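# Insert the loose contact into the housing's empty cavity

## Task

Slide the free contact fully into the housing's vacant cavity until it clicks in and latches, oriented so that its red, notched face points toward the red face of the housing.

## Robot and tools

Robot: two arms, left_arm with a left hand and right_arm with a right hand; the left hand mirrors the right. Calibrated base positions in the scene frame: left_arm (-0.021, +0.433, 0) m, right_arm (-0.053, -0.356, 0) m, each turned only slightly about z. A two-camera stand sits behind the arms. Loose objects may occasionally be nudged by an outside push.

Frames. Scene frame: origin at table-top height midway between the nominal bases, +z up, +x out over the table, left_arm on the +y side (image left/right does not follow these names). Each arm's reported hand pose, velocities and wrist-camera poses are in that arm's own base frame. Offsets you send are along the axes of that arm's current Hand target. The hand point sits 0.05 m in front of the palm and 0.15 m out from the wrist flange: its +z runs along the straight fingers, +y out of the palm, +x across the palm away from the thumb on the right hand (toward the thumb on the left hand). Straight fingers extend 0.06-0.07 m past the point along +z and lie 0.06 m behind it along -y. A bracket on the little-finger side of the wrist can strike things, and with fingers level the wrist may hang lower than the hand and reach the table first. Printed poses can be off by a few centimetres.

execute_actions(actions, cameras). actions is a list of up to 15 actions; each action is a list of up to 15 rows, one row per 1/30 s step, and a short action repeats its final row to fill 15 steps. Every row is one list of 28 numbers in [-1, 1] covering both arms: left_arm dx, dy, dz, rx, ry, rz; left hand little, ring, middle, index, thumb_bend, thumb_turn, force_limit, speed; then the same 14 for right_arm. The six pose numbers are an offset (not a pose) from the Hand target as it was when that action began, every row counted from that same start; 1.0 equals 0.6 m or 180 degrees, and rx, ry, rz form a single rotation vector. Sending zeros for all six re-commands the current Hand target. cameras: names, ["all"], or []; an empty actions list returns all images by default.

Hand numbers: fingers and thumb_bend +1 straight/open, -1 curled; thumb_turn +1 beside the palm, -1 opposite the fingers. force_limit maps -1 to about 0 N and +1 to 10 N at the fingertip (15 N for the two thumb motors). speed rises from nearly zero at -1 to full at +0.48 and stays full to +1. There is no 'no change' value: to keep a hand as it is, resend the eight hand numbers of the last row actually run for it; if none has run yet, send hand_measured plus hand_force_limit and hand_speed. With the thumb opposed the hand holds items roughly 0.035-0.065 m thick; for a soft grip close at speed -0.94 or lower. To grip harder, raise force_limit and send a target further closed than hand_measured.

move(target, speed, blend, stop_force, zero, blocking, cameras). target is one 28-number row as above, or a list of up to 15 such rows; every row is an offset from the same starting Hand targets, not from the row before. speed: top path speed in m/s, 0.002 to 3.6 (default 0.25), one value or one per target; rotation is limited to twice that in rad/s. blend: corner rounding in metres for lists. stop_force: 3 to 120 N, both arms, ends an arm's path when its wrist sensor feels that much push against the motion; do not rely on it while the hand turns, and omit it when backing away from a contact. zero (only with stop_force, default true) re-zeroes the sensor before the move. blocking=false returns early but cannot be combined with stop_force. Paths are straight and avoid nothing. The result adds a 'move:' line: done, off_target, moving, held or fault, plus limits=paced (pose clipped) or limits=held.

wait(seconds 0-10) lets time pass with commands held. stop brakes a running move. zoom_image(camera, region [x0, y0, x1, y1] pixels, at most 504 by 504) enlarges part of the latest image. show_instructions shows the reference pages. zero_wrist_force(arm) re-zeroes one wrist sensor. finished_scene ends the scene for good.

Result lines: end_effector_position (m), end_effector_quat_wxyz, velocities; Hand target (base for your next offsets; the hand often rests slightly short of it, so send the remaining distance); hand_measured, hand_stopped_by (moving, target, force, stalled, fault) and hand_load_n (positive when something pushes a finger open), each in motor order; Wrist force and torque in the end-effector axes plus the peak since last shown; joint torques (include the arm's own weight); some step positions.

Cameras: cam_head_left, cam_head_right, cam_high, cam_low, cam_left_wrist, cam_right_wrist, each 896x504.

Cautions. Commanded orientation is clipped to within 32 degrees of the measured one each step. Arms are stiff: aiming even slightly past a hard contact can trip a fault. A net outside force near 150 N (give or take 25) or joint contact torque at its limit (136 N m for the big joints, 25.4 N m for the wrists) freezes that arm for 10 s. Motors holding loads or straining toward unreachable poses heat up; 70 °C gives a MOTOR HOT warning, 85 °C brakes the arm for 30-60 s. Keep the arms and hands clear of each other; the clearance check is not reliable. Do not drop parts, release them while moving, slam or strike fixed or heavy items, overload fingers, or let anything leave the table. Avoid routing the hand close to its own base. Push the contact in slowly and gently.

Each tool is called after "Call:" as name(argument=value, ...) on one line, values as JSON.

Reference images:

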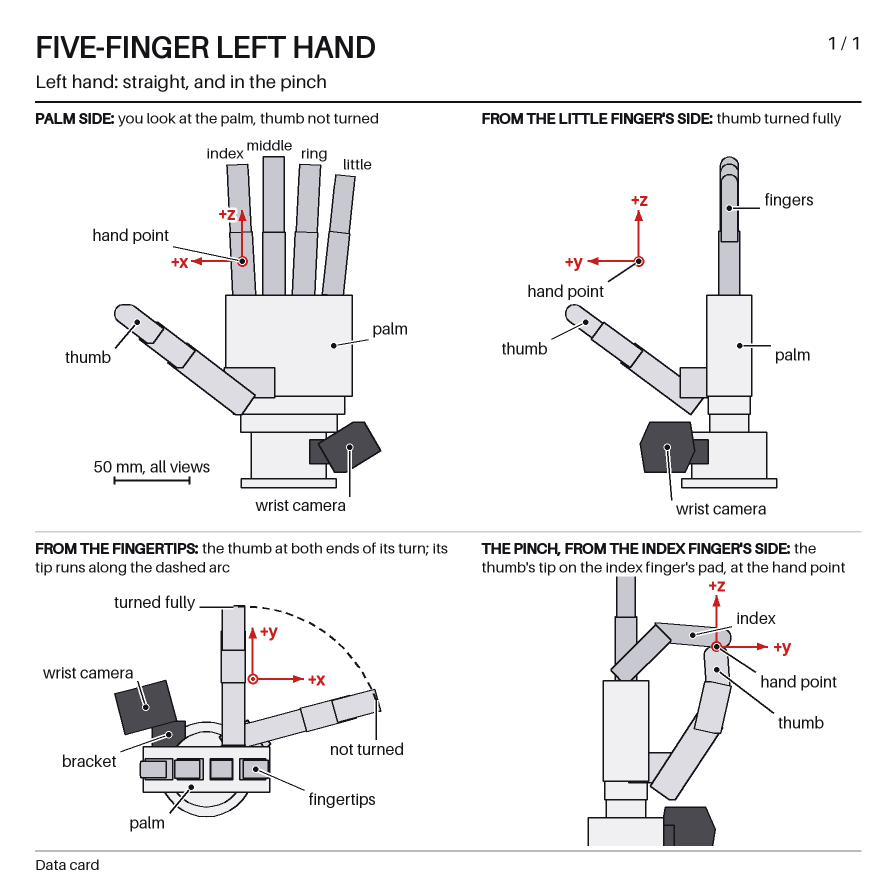

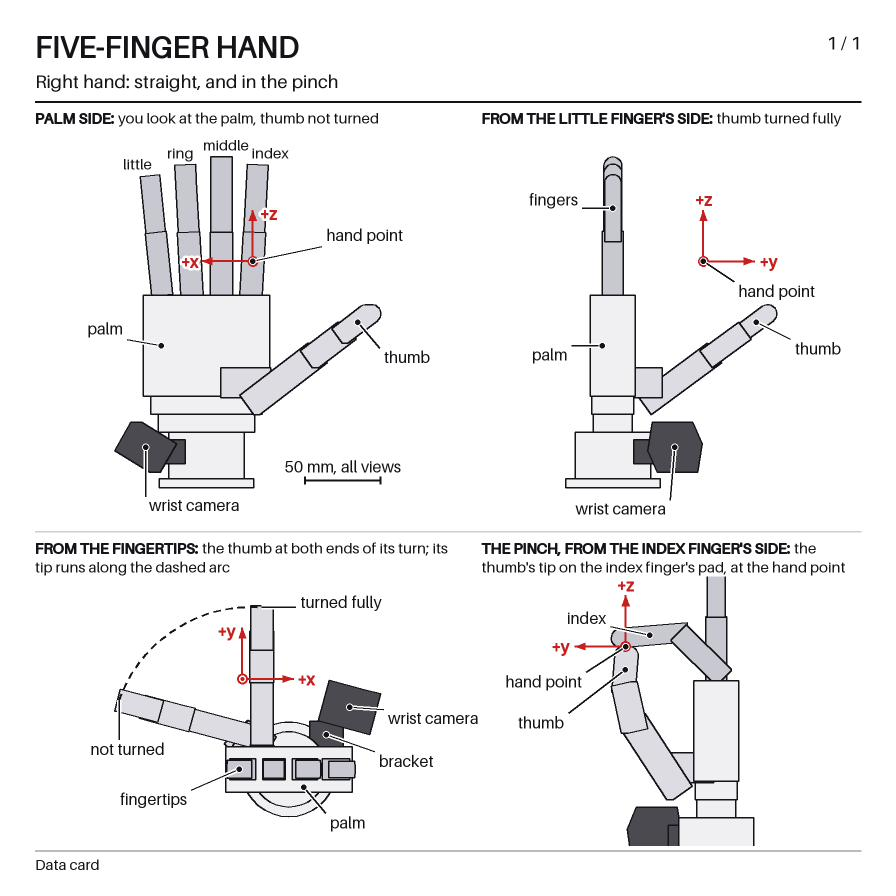

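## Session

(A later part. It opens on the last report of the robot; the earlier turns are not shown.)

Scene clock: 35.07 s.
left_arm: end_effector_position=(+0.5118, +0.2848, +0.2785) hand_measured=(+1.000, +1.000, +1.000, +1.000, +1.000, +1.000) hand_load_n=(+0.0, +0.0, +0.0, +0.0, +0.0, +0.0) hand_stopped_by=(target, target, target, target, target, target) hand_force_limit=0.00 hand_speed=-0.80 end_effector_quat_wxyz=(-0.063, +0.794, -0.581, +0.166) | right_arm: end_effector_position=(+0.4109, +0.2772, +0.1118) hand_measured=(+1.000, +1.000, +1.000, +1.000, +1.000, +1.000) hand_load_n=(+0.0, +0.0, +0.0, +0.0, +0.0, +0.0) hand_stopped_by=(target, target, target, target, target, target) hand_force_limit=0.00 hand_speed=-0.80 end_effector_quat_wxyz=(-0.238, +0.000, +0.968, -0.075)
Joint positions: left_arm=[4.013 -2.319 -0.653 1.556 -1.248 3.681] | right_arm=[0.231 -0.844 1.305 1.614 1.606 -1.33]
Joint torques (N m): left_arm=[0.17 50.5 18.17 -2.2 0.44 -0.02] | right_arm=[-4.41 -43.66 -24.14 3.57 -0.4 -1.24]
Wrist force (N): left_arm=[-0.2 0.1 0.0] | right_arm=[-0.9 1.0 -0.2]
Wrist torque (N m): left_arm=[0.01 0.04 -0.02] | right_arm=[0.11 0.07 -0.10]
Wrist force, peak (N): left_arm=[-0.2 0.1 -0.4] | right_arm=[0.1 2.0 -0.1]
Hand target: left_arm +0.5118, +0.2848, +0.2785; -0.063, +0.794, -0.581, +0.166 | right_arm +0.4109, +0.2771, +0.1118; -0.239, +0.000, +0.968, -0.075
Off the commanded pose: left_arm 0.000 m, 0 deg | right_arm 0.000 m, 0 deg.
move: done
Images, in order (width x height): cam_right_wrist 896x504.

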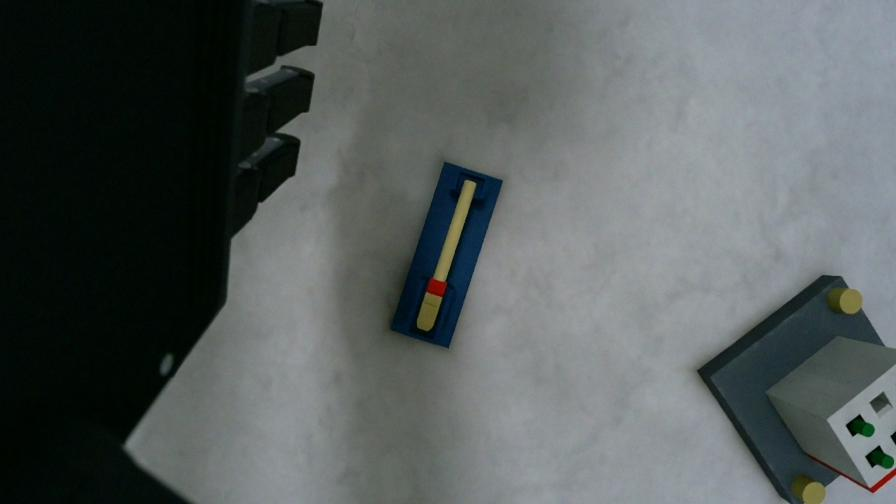

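Call:
move(target=[0.0818,-0.3777,-0.1168,0.3847,-0.245,0.5648,1,1,1,1,1,1,0,-0.8,0.0192,-0.6822,-0.1967,-0.0216,-0.2175,-0.4657,1,1,1,1,1,1,0,-0.8], speed=0.4, cameras=["all"])

Scene clock: 93.87 s.
left_arm: end_effector_position=(+0.7058, +0.3166, +0.4199) hand_measured=(+1.000, +1.000, +1.000, +1.000, +1.000, +1.000) hand_load_n=(+0.0, +0.0, +0.0, +0.0, +0.0, +0.0) hand_stopped_by=(target, target, target, target, target, target) hand_force_limit=0.00 hand_speed=-0.80 end_effector_quat_wxyz=(+0.704, +0.059, +0.705, -0.061) | right_arm: end_effector_position=(+0.4697, -0.1103, +0.2795) hand_measured=(+1.000, +1.000, +1.000, +1.000, +1.000, +1.000) hand_load_n=(+0.0, +0.0, +0.0, +0.0, +0.0, +0.0) hand_stopped_by=(target, target, target, target, target, target) hand_force_limit=0.00 hand_speed=-0.80 end_effector_quat_wxyz=(+0.082, -0.649, +0.744, +0.134)
Joint positions: left_arm=[3.98 -1.885 -1.297 3.182 -0.563 4.711] | right_arm=[-0.625 -0.877 0.901 1.775 1.351 -3.655]
Joint torques (N m): left_arm=[-13.42 43.94 16.22 1.23 0.38 1.31] | right_arm=[11.54 -47.55 -24.28 2.52 0.42 -1.48]
Wrist force (N): left_arm=[-0.5 -0.3 -0.7] | right_arm=[0.4 0.6 -0.2]
Wrist torque (N m): left_arm=[-0.10 0.02 0.03] | right_arm=[0.07 -0.05 0.01]
Wrist force, peak (N): left_arm=[-0.8 0.0 -0.7] | right_arm=[-0.9 2.1 -0.2]
Hand target: left_arm +0.7059, +0.3165, +0.4199; +0.704, +0.059, +0.705, -0.061 | right_arm +0.4697, -0.1102, +0.2795; +0.082, -0.649, +0.744, +0.134
Off the commanded pose: left_arm 0.000 m, 0 deg | right_arm 0.000 m, 0 deg.
move: done

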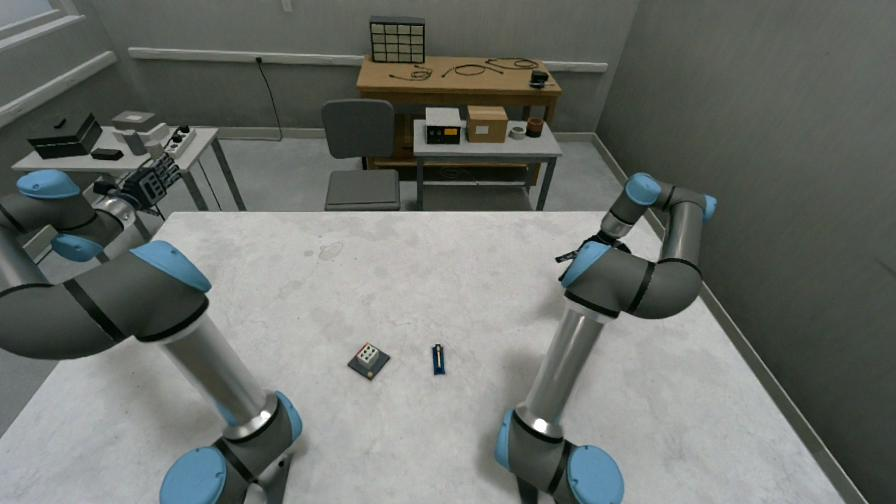

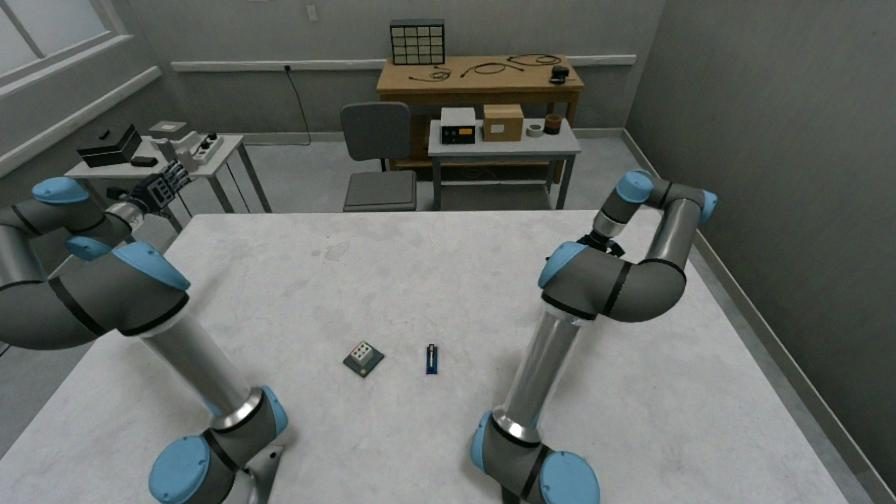

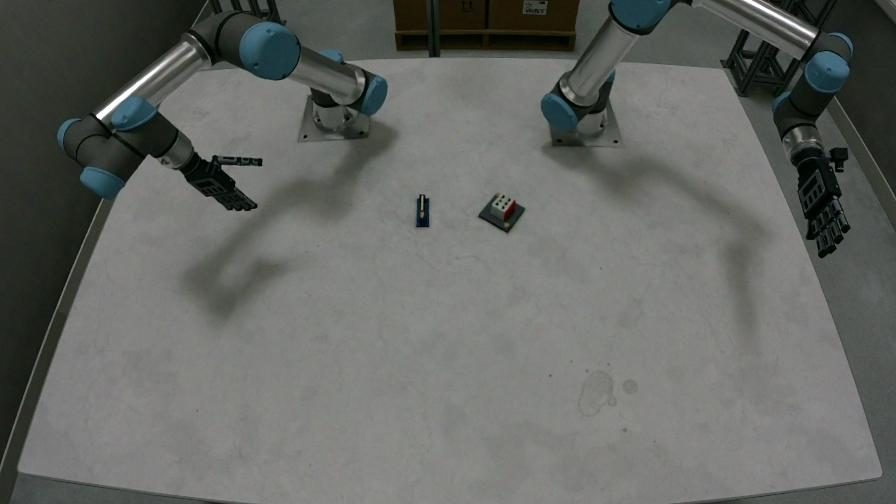

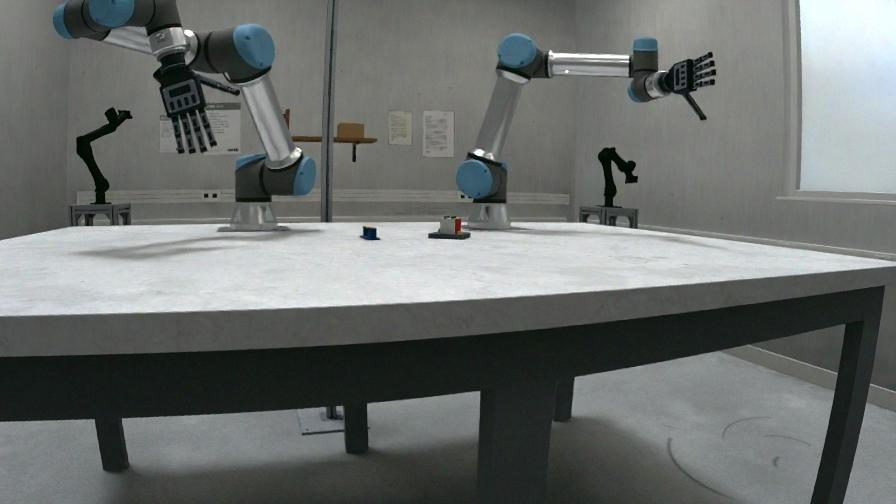

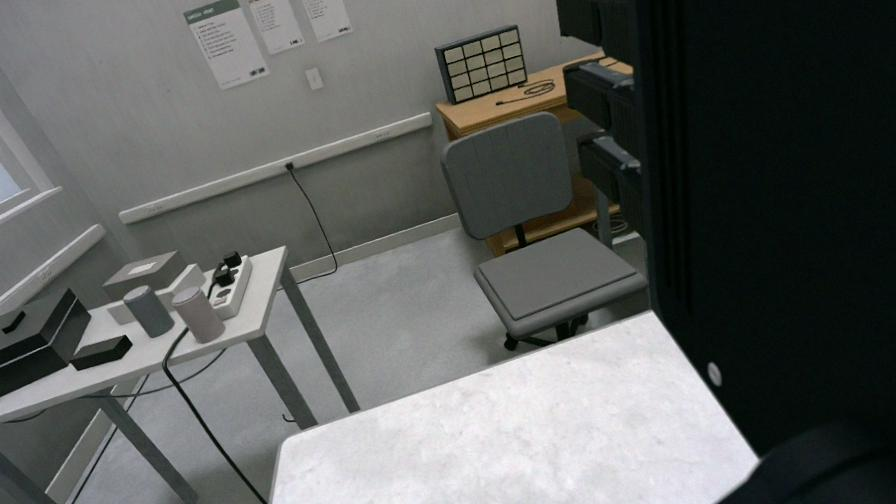

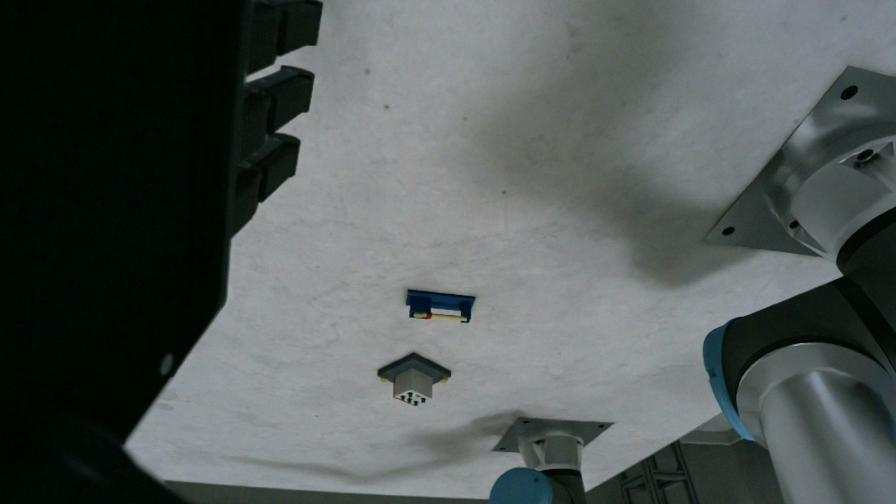

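Call:
zoom_image(camera="cam_right_wrist", region=[395, 275, 495, 335])

Call:
zoom_image(camera="cam_right_wrist", region=[365, 340, 465, 415])

Scaled by 5.040.

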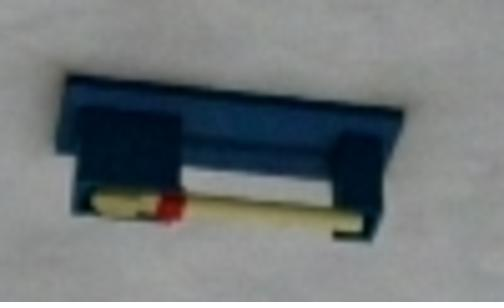

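Scaled by 5.040.

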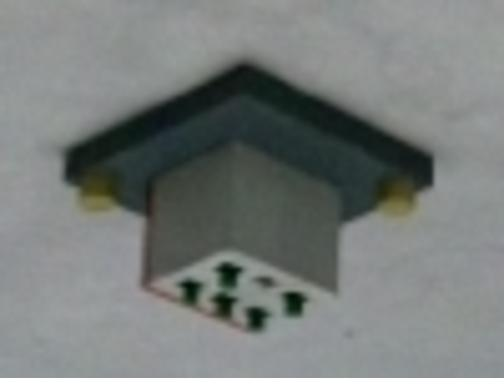

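Call:
move(target=[0,-0.9938,-0.1503,0.5,0,0,1,1,1,1,1,1,0,-0.8,0,0,0,0,0,0,1,1,1,1,1,1,0,-0.8], speed=0.4, cameras=["cam_high","cam_left_wrist","cam_head_left"])

Scene clock: 98.57 s.
left_arm: end_effector_position=(+0.5159, -0.2558, +0.4212) hand_measured=(+1.000, +1.000, +1.000, +1.000, +1.000, +1.000) hand_load_n=(+0.0, +0.0, +0.0, +0.0, +0.0, +0.0) hand_stopped_by=(target, target, target, target, target, target) hand_force_limit=0.00 hand_speed=-0.80 end_effector_quat_wxyz=(+0.456, +0.540, +0.455, -0.541) | right_arm: end_effector_position=(+0.4697, -0.1102, +0.2795) hand_measured=(+1.000, +1.000, +1.000, +1.000, +1.000, +1.000) hand_load_n=(+0.0, +0.0, +0.0, +0.0, +0.0, +0.0) hand_stopped_by=(target, target, target, target, target, target) hand_force_limit=0.00 hand_speed=-0.80 end_effector_quat_wxyz=(+0.082, -0.649, +0.744, +0.134)
Joint positions: left_arm=[3.414 -1.784 -1.425 3.205 0.443 4.716] | right_arm=[-0.625 -0.877 0.901 1.776 1.351 -3.655]
Joint torques (N m): left_arm=[-9.61 33.63 13.22 1.31 -1.93 2.2] | right_arm=[13.25 -42.23 -23.27 4.11 -1.65 -1.23]
Wrist force (N): left_arm=[-0.4 0.1 -0.8] | right_arm=[0.4 0.4 -0.1]
Wrist torque (N m): left_arm=[-0.01 -0.01 -0.07] | right_arm=[0.03 -0.05 0.05]
Wrist force, peak (N): left_arm=[-0.7 0.4 -1.3] | right_arm=[1.0 0.4 -0.1]
Hand target: left_arm +0.5159, -0.2559, +0.4212; +0.456, +0.540, +0.455, -0.541 | right_arm +0.4697, -0.1102, +0.2795; +0.082, -0.649, +0.744, +0.134
Off the commanded pose: left_arm 0.000 m, 0 deg | right_arm 0.000 m, 0 deg.
move: done
Images, in order (width x height): cam_head_left 896x504, cam_high 896x504, cam_left_wrist 896x504.

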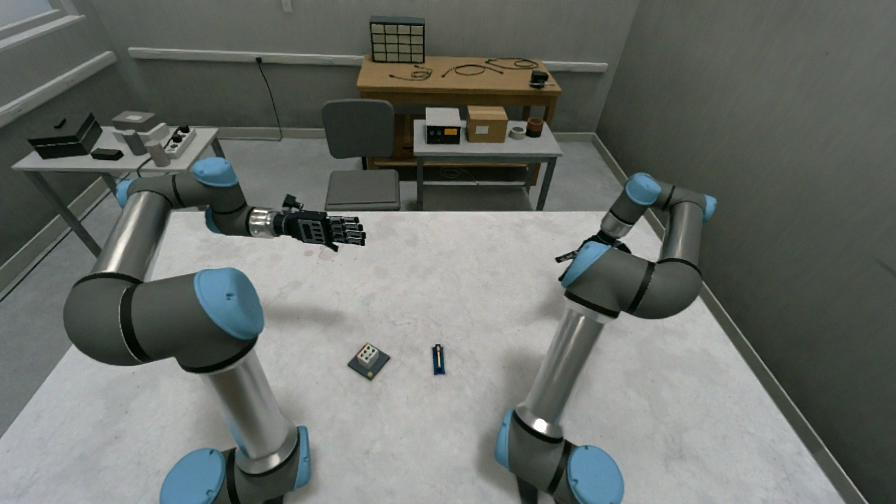

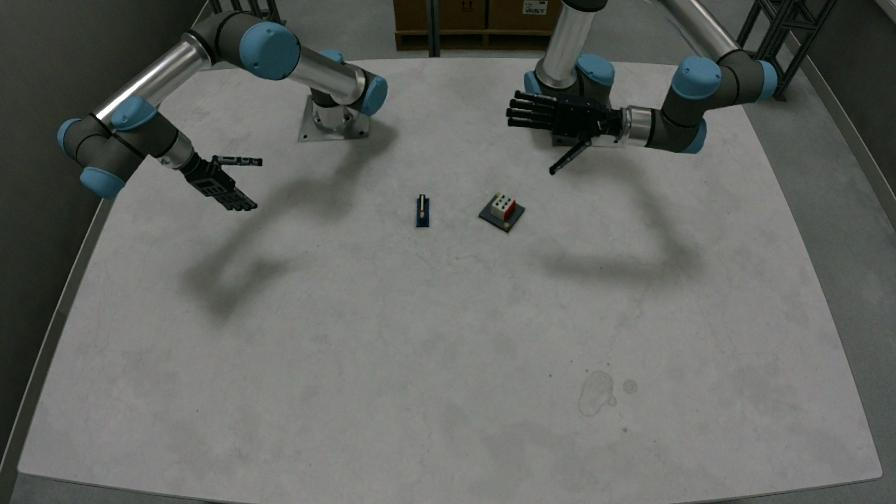

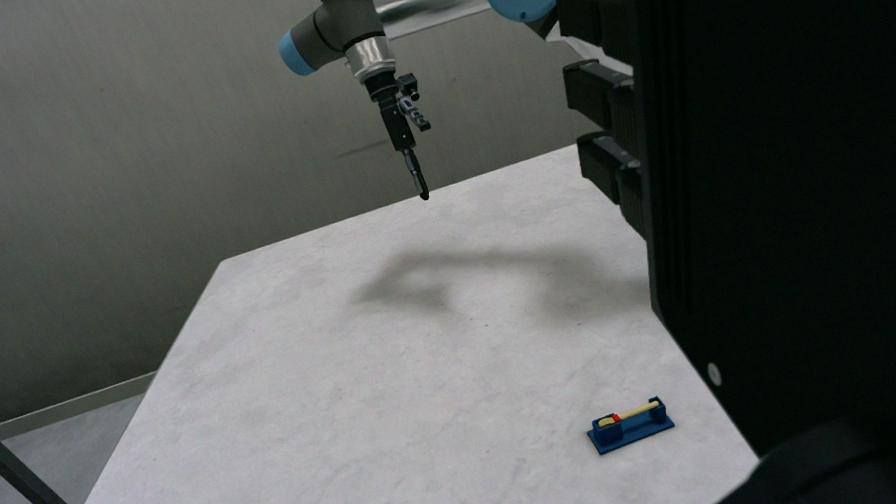

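Call:
zoom_image(camera="cam_left_wrist", region=[570, 380, 690, 470])

Scaled by 4.200.

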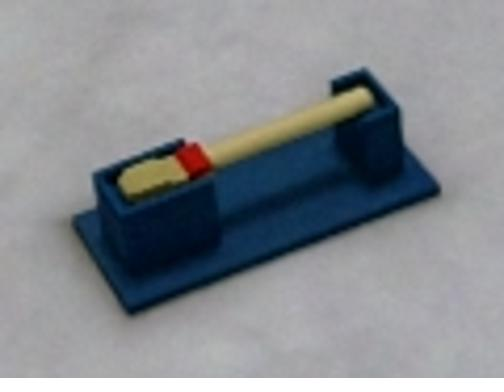

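Call:
move(target=[0.4972,-0.2155,0.3163,0.5370,0.5767,0.1482,1,1,1,1,1,1,0,-0.8,0,0,0,0,0,0,1,1,1,1,1,1,0,-0.8], speed=0.4, cameras=["all"])

Scene clock: 104.17 s.
left_arm: end_effector_position=(+0.3561, -0.4216, +0.1233) hand_measured=(+1.000, +1.000, +1.000, +1.000, +1.000, +1.000) hand_load_n=(+0.0, +0.0, +0.0, +0.0, +0.0, +0.0) hand_stopped_by=(target, target, target, target, target, target) hand_force_limit=0.00 hand_speed=-0.80 end_effector_quat_wxyz=(-0.421, +0.907, +0.012, -0.006) | right_arm: end_effector_position=(+0.4697, -0.1102, +0.2795) hand_measured=(+1.000, +1.000, +1.000, +1.000, +1.000, +1.000) hand_load_n=(+0.0, -0.5, +0.0, +0.0, +0.0, +0.0) hand_stopped_by=(target, target, target, target, target, target) hand_force_limit=0.00 hand_speed=-0.80 end_effector_quat_wxyz=(+0.082, -0.649, +0.744, +0.134)
Joint positions: left_arm=[2.294 -2.08 -1.415 4.328 2.083 3.638] | right_arm=[-0.625 -0.877 0.901 1.776 1.351 -3.655]
Joint torques (N m): left_arm=[-0.35 43.8 28.28 3.27 1.55 1.26] | right_arm=[13.14 -47.42 -15.89 2.53 -1.67 -0.65]
Wrist force (N): left_arm=[-0.1 0.0 0.5] | right_arm=[0.6 0.2 -0.2]
Wrist torque (N m): left_arm=[0.00 0.05 -0.11] | right_arm=[0.01 -0.06 0.06]
Wrist force, peak (N): left_arm=[-0.7 1.2 0.5] | right_arm=[1.0 0.2 0.0]
Hand target: left_arm +0.3561, -0.4216, +0.1233; -0.421, +0.907, +0.012, -0.006 | right_arm +0.4697, -0.1102, +0.2795; +0.082, -0.649, +0.744, +0.134
Off the commanded pose: left_arm 0.000 m, 0 deg | right_arm 0.000 m, 0 deg.
move: done

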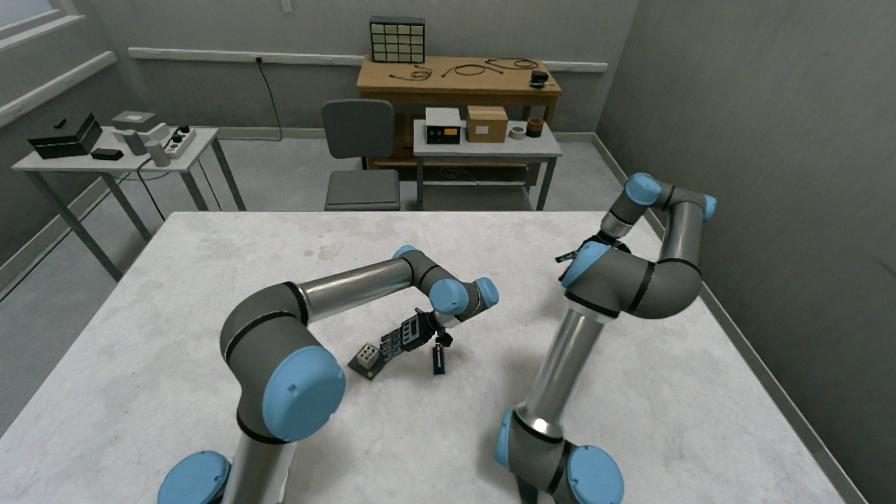

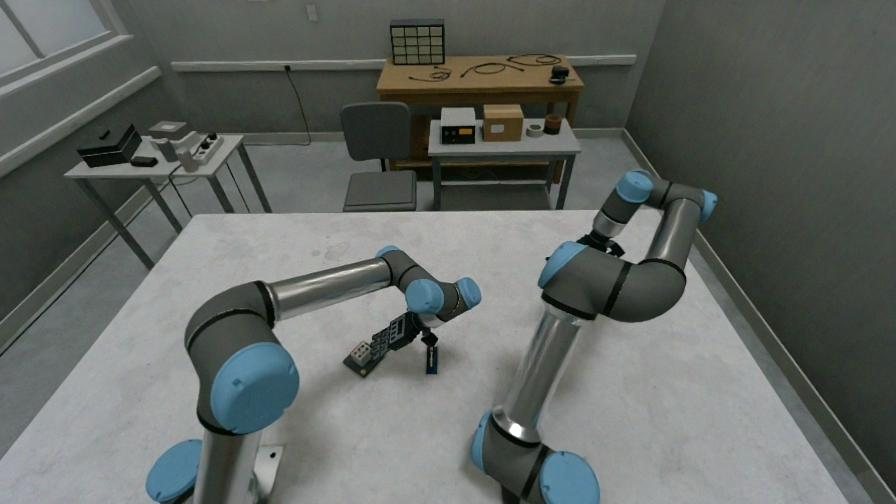

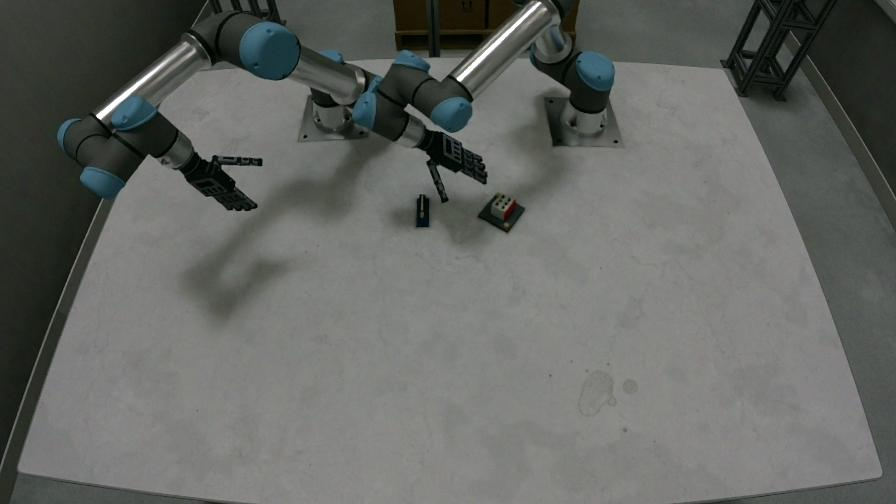

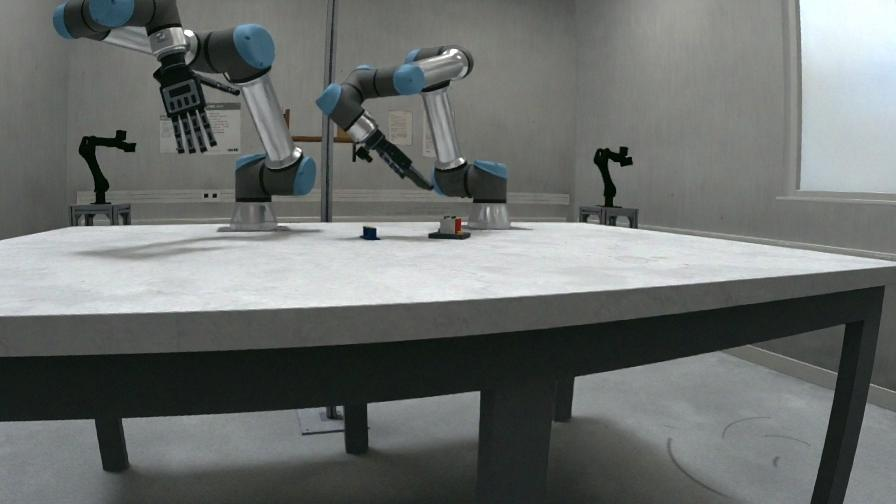

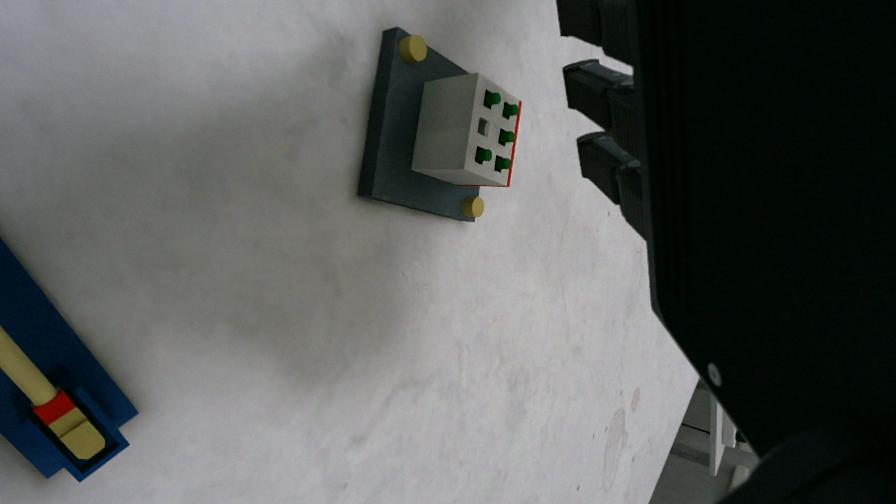

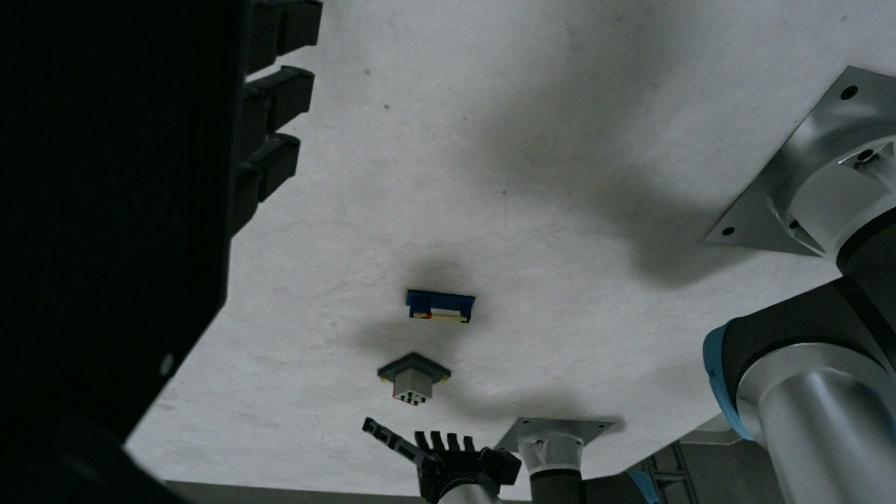

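Call:
move(target=[0,0,0,0,0,0,1,1,0.35,0.35,0.13,-1,-0.4,0.2,0,0,0,0,0,0,1,1,1,1,1,1,0,-0.8], cameras=["cam_left_wrist"])

Scene clock: 108.77 s.
left_arm: end_effector_position=(+0.3561, -0.4216, +0.1233) hand_measured=(+1.000, +1.000, +0.350, +0.350, +0.130, -1.000) hand_load_n=(+0.0, +0.0, +0.0, +0.0, +0.0, +0.0) hand_stopped_by=(target, target, target, target, target, target) hand_force_limit=-0.40 hand_speed=0.20 end_effector_quat_wxyz=(-0.421, +0.907, +0.012, -0.006) | right_arm: end_effector_position=(+0.4697, -0.1102, +0.2795) hand_measured=(+1.000, +1.000, +1.000, +1.000, +1.000, +1.000) hand_load_n=(+0.0, +0.0, +0.0, +0.0, +0.0, +0.0) hand_stopped_by=(target, target, target, target, target, target) hand_force_limit=0.00 hand_speed=-0.80 end_effector_quat_wxyz=(+0.082, -0.649, +0.744, +0.134)
Joint positions: left_arm=[2.294 -2.08 -1.415 4.329 2.083 3.638] | right_arm=[-0.625 -0.877 0.901 1.776 1.351 -3.655]
Joint torques (N m): left_arm=[-9.61 42.1 25.91 -1.16 1.53 -0.93] | right_arm=[12.82 -51.56 -13.2 1.11 -1.64 -0.29]
Wrist force (N): left_arm=[0.0 0.1 0.5] | right_arm=[0.0 0.3 -0.2]
Wrist torque (N m): left_arm=[0.01 0.03 -0.11] | right_arm=[0.03 0.01 0.03]
Wrist force, peak (N): left_arm=[0.0 -0.3 0.8] | right_arm=[0.7 0.7 -0.1]
Hand target: left_arm +0.3561, -0.4216, +0.1233; -0.421, +0.907, +0.012, -0.006 | right_arm +0.4697, -0.1102, +0.2795; +0.082, -0.649, +0.744, +0.134
Off the commanded pose: left_arm 0.000 m, 0 deg | right_arm 0.000 m, 0 deg.
move: done
Images, in order (width x height): cam_left_wrist 896x504.

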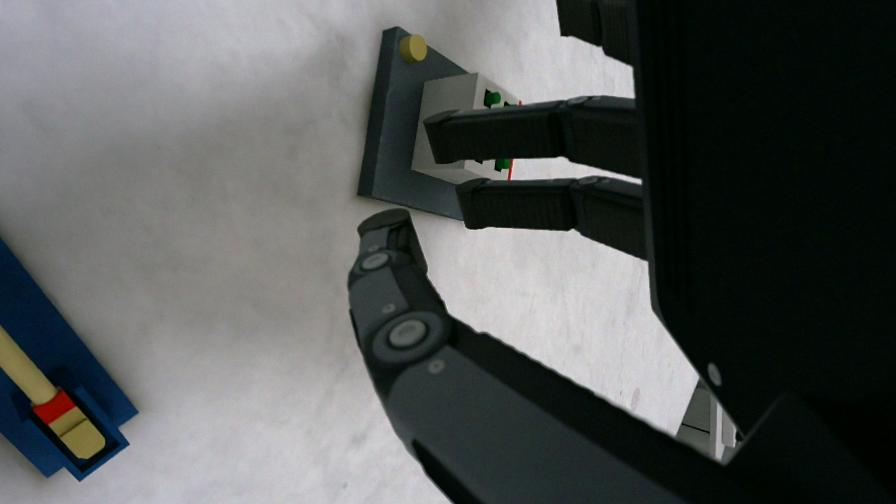

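Call:
move(target=[0,0.1167,0,0,0,0,1,1,0.35,0.35,0.13,-1,-0.4,0.2,0,0,0,0,0,0,1,1,1,1,1,1,0,-0.8], speed=0.2, cameras=["cam_left_wrist", "cam_right_wrist"])

Scene clock: 111.63 s.
left_arm: end_effector_position=(+0.3572, -0.4668, +0.0699) hand_measured=(+1.000, +1.000, +0.350, +0.350, +0.130, -1.000) hand_load_n=(+0.0, +0.0, +0.0, +0.0, +0.0, +0.0) hand_stopped_by=(target, target, target, target, target, target) hand_force_limit=-0.40 hand_speed=0.20 end_effector_quat_wxyz=(-0.421, +0.907, +0.012, -0.006) | right_arm: end_effector_position=(+0.4697, -0.1102, +0.2795) hand_measured=(+1.000, +1.000, +1.000, +1.000, +1.000, +1.000) hand_load_n=(+0.0, +0.0, +0.0, +0.0, +0.0, +0.0) hand_stopped_by=(target, target, target, target, target, target) hand_force_limit=0.00 hand_speed=-0.80 end_effector_quat_wxyz=(+0.082, -0.649, +0.744, +0.134)
Joint positions: left_arm=[2.252 -2.22 -1.329 4.366 2.054 3.602] | right_arm=[-0.625 -0.877 0.901 1.776 1.351 -3.655]
Joint torques (N m): left_arm=[13.21 43.75 13.14 -1.42 2.87 2.41] | right_arm=[12.83 -53.89 -13.89 0.81 -1.48 0.11]
Wrist force (N): left_arm=[-0.1 -0.1 0.4] | right_arm=[0.4 0.5 -0.1]
Wrist torque (N m): left_arm=[0.01 0.06 -0.03] | right_arm=[0.05 -0.06 0.06]
Wrist force, peak (N): left_arm=[0.0 -1.6 0.5] | right_arm=[1.0 0.4 -0.3]
Hand target: left_arm +0.3572, -0.4668, +0.0698; -0.421, +0.907, +0.012, -0.006 | right_arm +0.4697, -0.1102, +0.2795; +0.082, -0.649, +0.744, +0.134
Off the commanded pose: left_arm 0.000 m, 0 deg | right_arm 0.000 m, 0 deg.
move: done
Images, in order (width x height): cam_left_wrist 896x504, cam_right_wrist 896x504.

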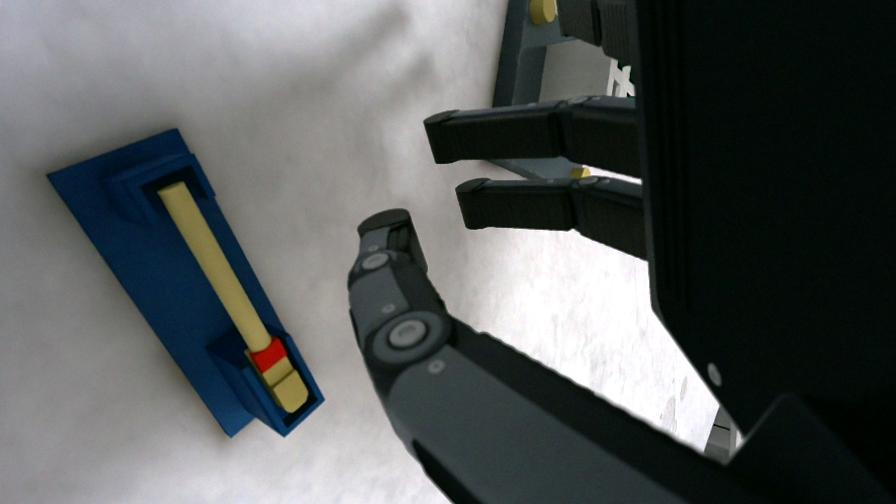

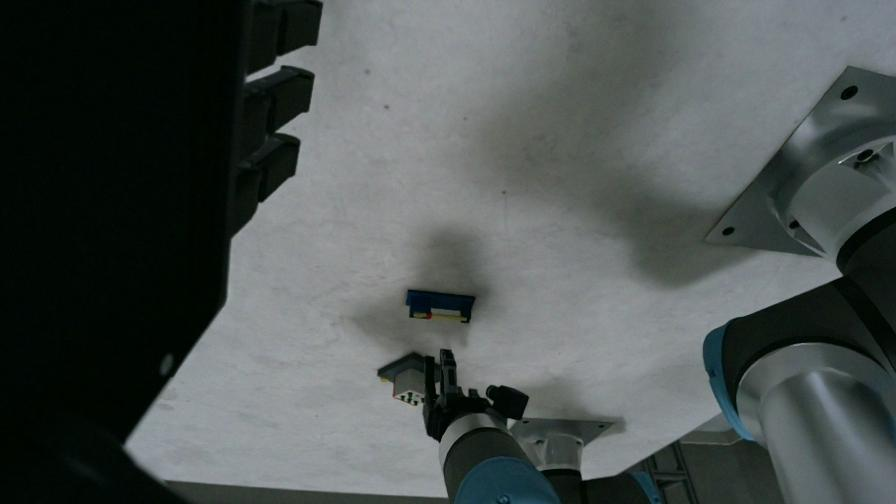

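Call:
zoom_image(camera="cam_left_wrist", region=[40, 110, 380, 450])

Scaled by 1.482.

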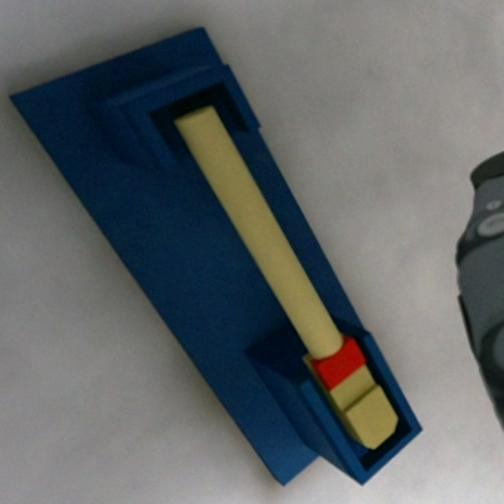

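Call:
move(target=[-0.0058,0,-0.02,0,-0.0083,0.0278,1,1,0.35,0.35,0.13,-1,-0.4,0.2,0,0,0,0,0,0,1,1,1,1,1,1,0,-0.8], speed=0.1, cameras=["cam_left_wrist"])

Call:
zoom_image(camera="cam_left_wrist", region=[40, 110, 480, 450])

Scene clock: 122.93 s.
left_arm: end_effector_position=(+0.3540, -0.4760, +0.0775) hand_measured=(+1.000, +1.000, +0.350, +0.350, +0.130, -1.000) hand_load_n=(+0.0, +0.0, +0.0, +0.0, +0.0, +0.0) hand_stopped_by=(target, target, target, target, target, target) hand_force_limit=-0.40 hand_speed=0.20 end_effector_quat_wxyz=(-0.420, +0.906, -0.023, -0.036) | right_arm: end_effector_position=(+0.4697, -0.1102, +0.2795) hand_measured=(+1.000, +1.000, +1.000, +1.000, +1.000, +1.000) hand_load_n=(+0.0, +0.0, +0.0, +0.0, +0.0, +0.0) hand_stopped_by=(target, target, target, target, target, target) hand_force_limit=0.00 hand_speed=-0.80 end_effector_quat_wxyz=(+0.082, -0.649, +0.744, +0.134)
Joint positions: left_arm=[2.254 -2.238 -1.269 4.31 2.033 3.685] | right_arm=[-0.625 -0.877 0.901 1.776 1.351 -3.655]
Joint torques (N m): left_arm=[7.57 58.55 11.22 3.11 2.77 -1] | right_arm=[12.82 -53.31 -13.45 0.83 -1.6 0.5]
Wrist force (N): left_arm=[-0.2 -0.2 0.2] | right_arm=[0.3 0.4 -0.1]
Wrist torque (N m): left_arm=[0.01 0.07 0.08] | right_arm=[0.04 -0.03 0.05]
Wrist force, peak (N): left_arm=[0.2 -0.2 0.7] | right_arm=[0.4 0.7 -0.5]
Hand target: left_arm +0.3540, -0.4760, +0.0776; -0.420, +0.906, -0.023, -0.036 | right_arm +0.4697, -0.1102, +0.2795; +0.082, -0.649, +0.744, +0.134
Off the commanded pose: left_arm 0.000 m, 0 deg | right_arm 0.000 m, 0 deg.
move: done
Images, in order (width x height): cam_left_wrist 896x504.

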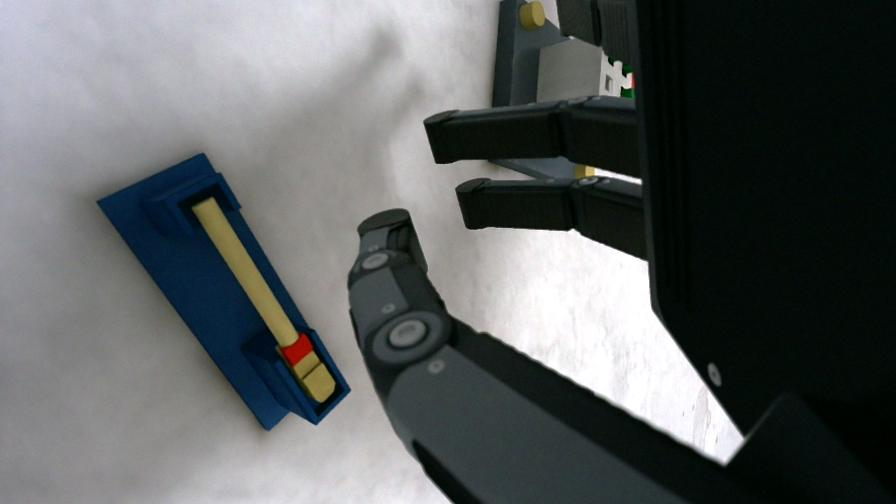

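Scaled by 1.145.

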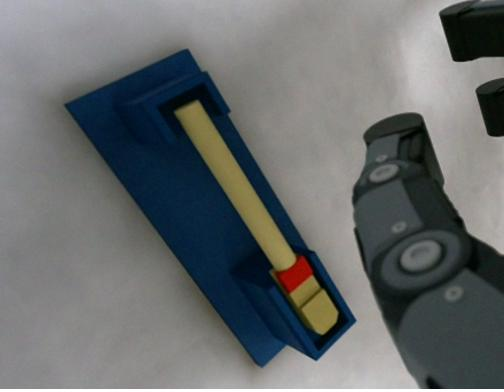

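Call:
move(target=[0,0.0333,0,0,0,0,1,1,0.35,0.35,0.13,-1,-0.4,0.2,0,0,0,0,0,0,1,1,1,1,1,1,0,-0.8], speed=0.1, cameras=["cam_left_wrist"])

Call:
zoom_image(camera="cam_left_wrist", region=[60, 110, 500, 450])

Scene clock: 124.43 s.
left_arm: end_effector_position=(+0.3525, -0.4891, +0.0624) hand_measured=(+1.000, +1.000, +0.350, +0.350, +0.130, -1.000) hand_load_n=(+0.0, +0.0, +0.0, +0.0, +0.5, +0.0) hand_stopped_by=(target, target, target, target, target, target) hand_force_limit=-0.40 hand_speed=0.20 end_effector_quat_wxyz=(-0.420, +0.906, -0.023, -0.036) | right_arm: end_effector_position=(+0.4697, -0.1102, +0.2795) hand_measured=(+1.000, +1.000, +1.000, +1.000, +1.000, +1.000) hand_load_n=(+0.0, +0.0, +0.0, +0.0, +0.0, +0.0) hand_stopped_by=(target, target, target, target, target, target) hand_force_limit=0.00 hand_speed=-0.80 end_effector_quat_wxyz=(+0.082, -0.649, +0.744, +0.134)
Joint positions: left_arm=[2.241 -2.277 -1.241 4.317 2.024 3.675] | right_arm=[-0.625 -0.877 0.901 1.776 1.351 -3.655]
Joint torques (N m): left_arm=[10.19 60.53 8.84 0.17 0.84 0.84] | right_arm=[11.6 -53.24 -13.35 0.94 -1.74 0.85]
Wrist force (N): left_arm=[-0.3 0.0 0.4] | right_arm=[0.4 0.1 -0.2]
Wrist torque (N m): left_arm=[0.04 0.08 0.07] | right_arm=[-0.01 -0.04 0.05]
Wrist force, peak (N): left_arm=[-0.4 -0.6 0.2] | right_arm=[0.8 0.3 -0.2]
Hand target: left_arm +0.3526, -0.4889, +0.0624; -0.420, +0.906, -0.023, -0.036 | right_arm +0.4697, -0.1102, +0.2795; +0.082, -0.649, +0.744, +0.134
Off the commanded pose: left_arm 0.000 m, 0 deg | right_arm 0.000 m, 0 deg.
move: done
Images, in order (width x height): cam_left_wrist 896x504.

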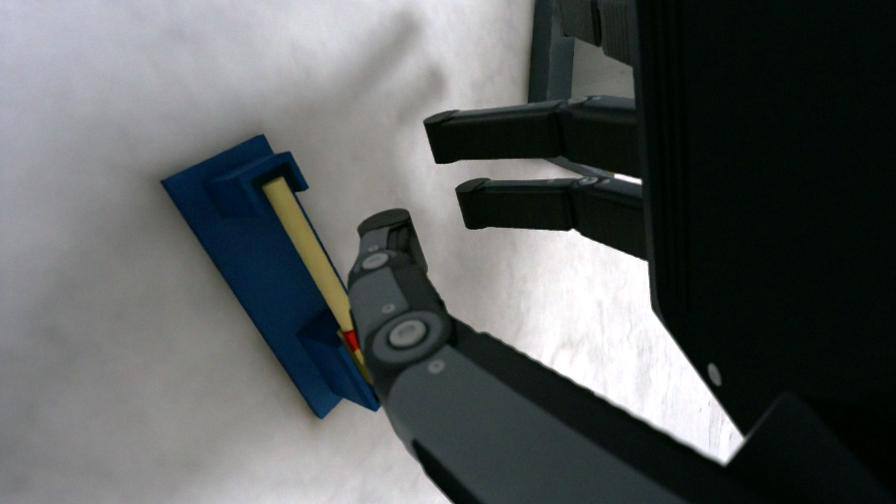

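Scaled by 1.145.

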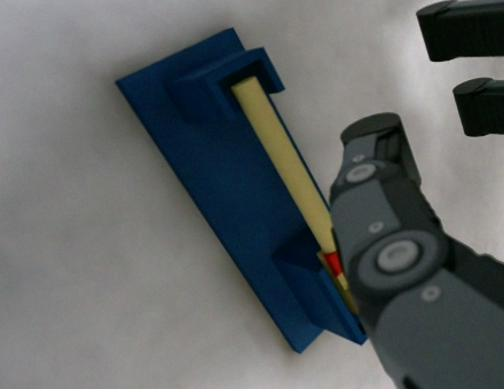

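Call:
move(target=[0,0.02,0,0,0,0,1,1,0.35,0.35,0.13,-1,-0.4,0.2,0,0,0,0,0,0,1,1,1,1,1,1,0,-0.8], speed=0.06, cameras=["cam_left_wrist","cam_right_wrist"])

Call:
zoom_image(camera="cam_left_wrist", region=[180, 90, 520, 430])

Call:
zoom_image(camera="cam_right_wrist", region=[380, 270, 520, 410])

Scene clock: 127.43 s.
left_arm: end_effector_position=(+0.3517, -0.4968, +0.0532) hand_measured=(+1.000, +1.000, +0.350, +0.350, +0.130, -1.000) hand_load_n=(+0.0, +0.0, +0.0, +0.0, +0.0, +0.0) hand_stopped_by=(target, target, target, target, target, target) hand_force_limit=-0.40 hand_speed=0.20 end_effector_quat_wxyz=(-0.420, +0.906, -0.023, -0.036) | right_arm: end_effector_position=(+0.4697, -0.1102, +0.2795) hand_measured=(+1.000, +1.000, +1.000, +1.000, +1.000, +1.000) hand_load_n=(+0.0, +0.0, +0.0, +0.0, +0.0, +0.5) hand_stopped_by=(target, target, target, target, target, target) hand_force_limit=0.00 hand_speed=-0.80 end_effector_quat_wxyz=(+0.082, -0.649, +0.744, +0.134)
Joint positions: left_arm=[2.233 -2.301 -1.223 4.321 2.018 3.669] | right_arm=[-0.625 -0.877 0.901 1.776 1.351 -3.655]
Joint torques (N m): left_arm=[1.53 61.32 10.81 1.5 -0.52 -0.42] | right_arm=[12.34 -52.18 -13.68 0.93 -1.54 0.78]
Wrist force (N): left_arm=[-0.1 -0.1 0.2] | right_arm=[0.4 0.3 0.0]
Wrist torque (N m): left_arm=[0.04 0.05 0.09] | right_arm=[0.01 -0.05 0.05]
Wrist force, peak (N): left_arm=[-0.4 -0.6 0.0] | right_arm=[0.7 0.5 -0.3]
Hand target: left_arm +0.3517, -0.4967, +0.0533; -0.420, +0.906, -0.023, -0.036 | right_arm +0.4697, -0.1102, +0.2795; +0.082, -0.649, +0.744, +0.134
Off the commanded pose: left_arm 0.000 m, 0 deg | right_arm 0.000 m, 0 deg.
move: done
Images, in order (width x height): cam_left_wrist 896x504, cam_right_wrist 896x504.

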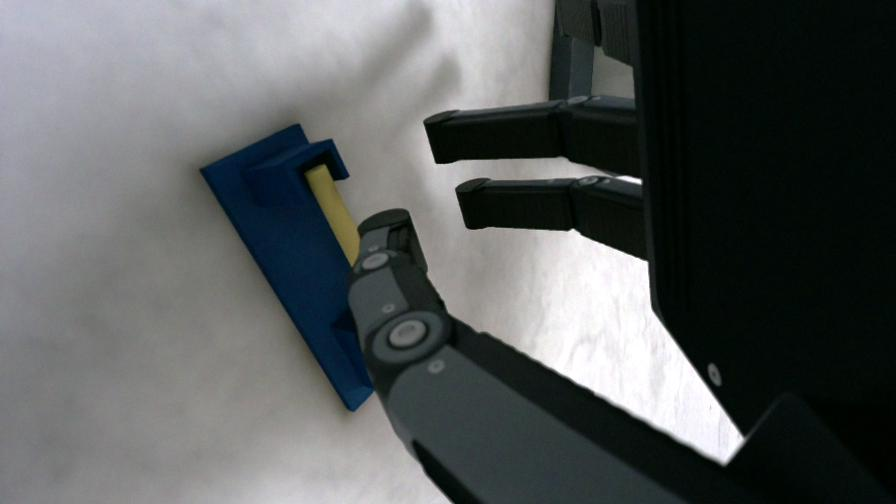

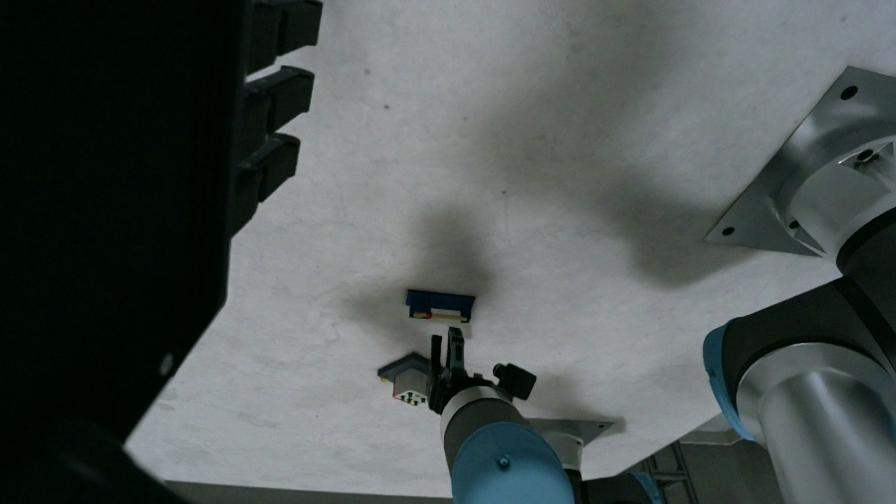

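Scaled by 1.482.

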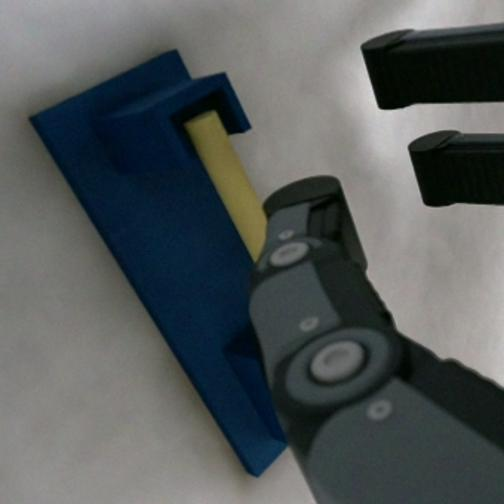

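Scaled by 3.600.

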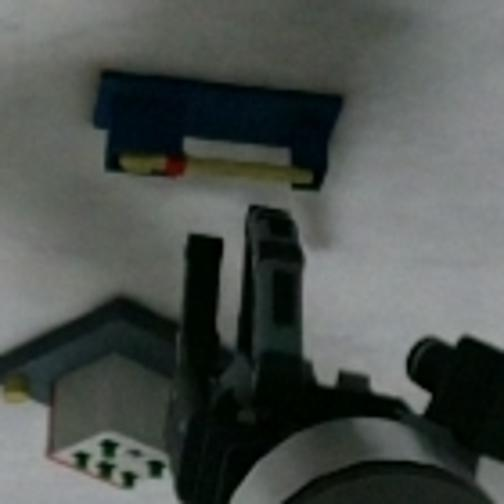

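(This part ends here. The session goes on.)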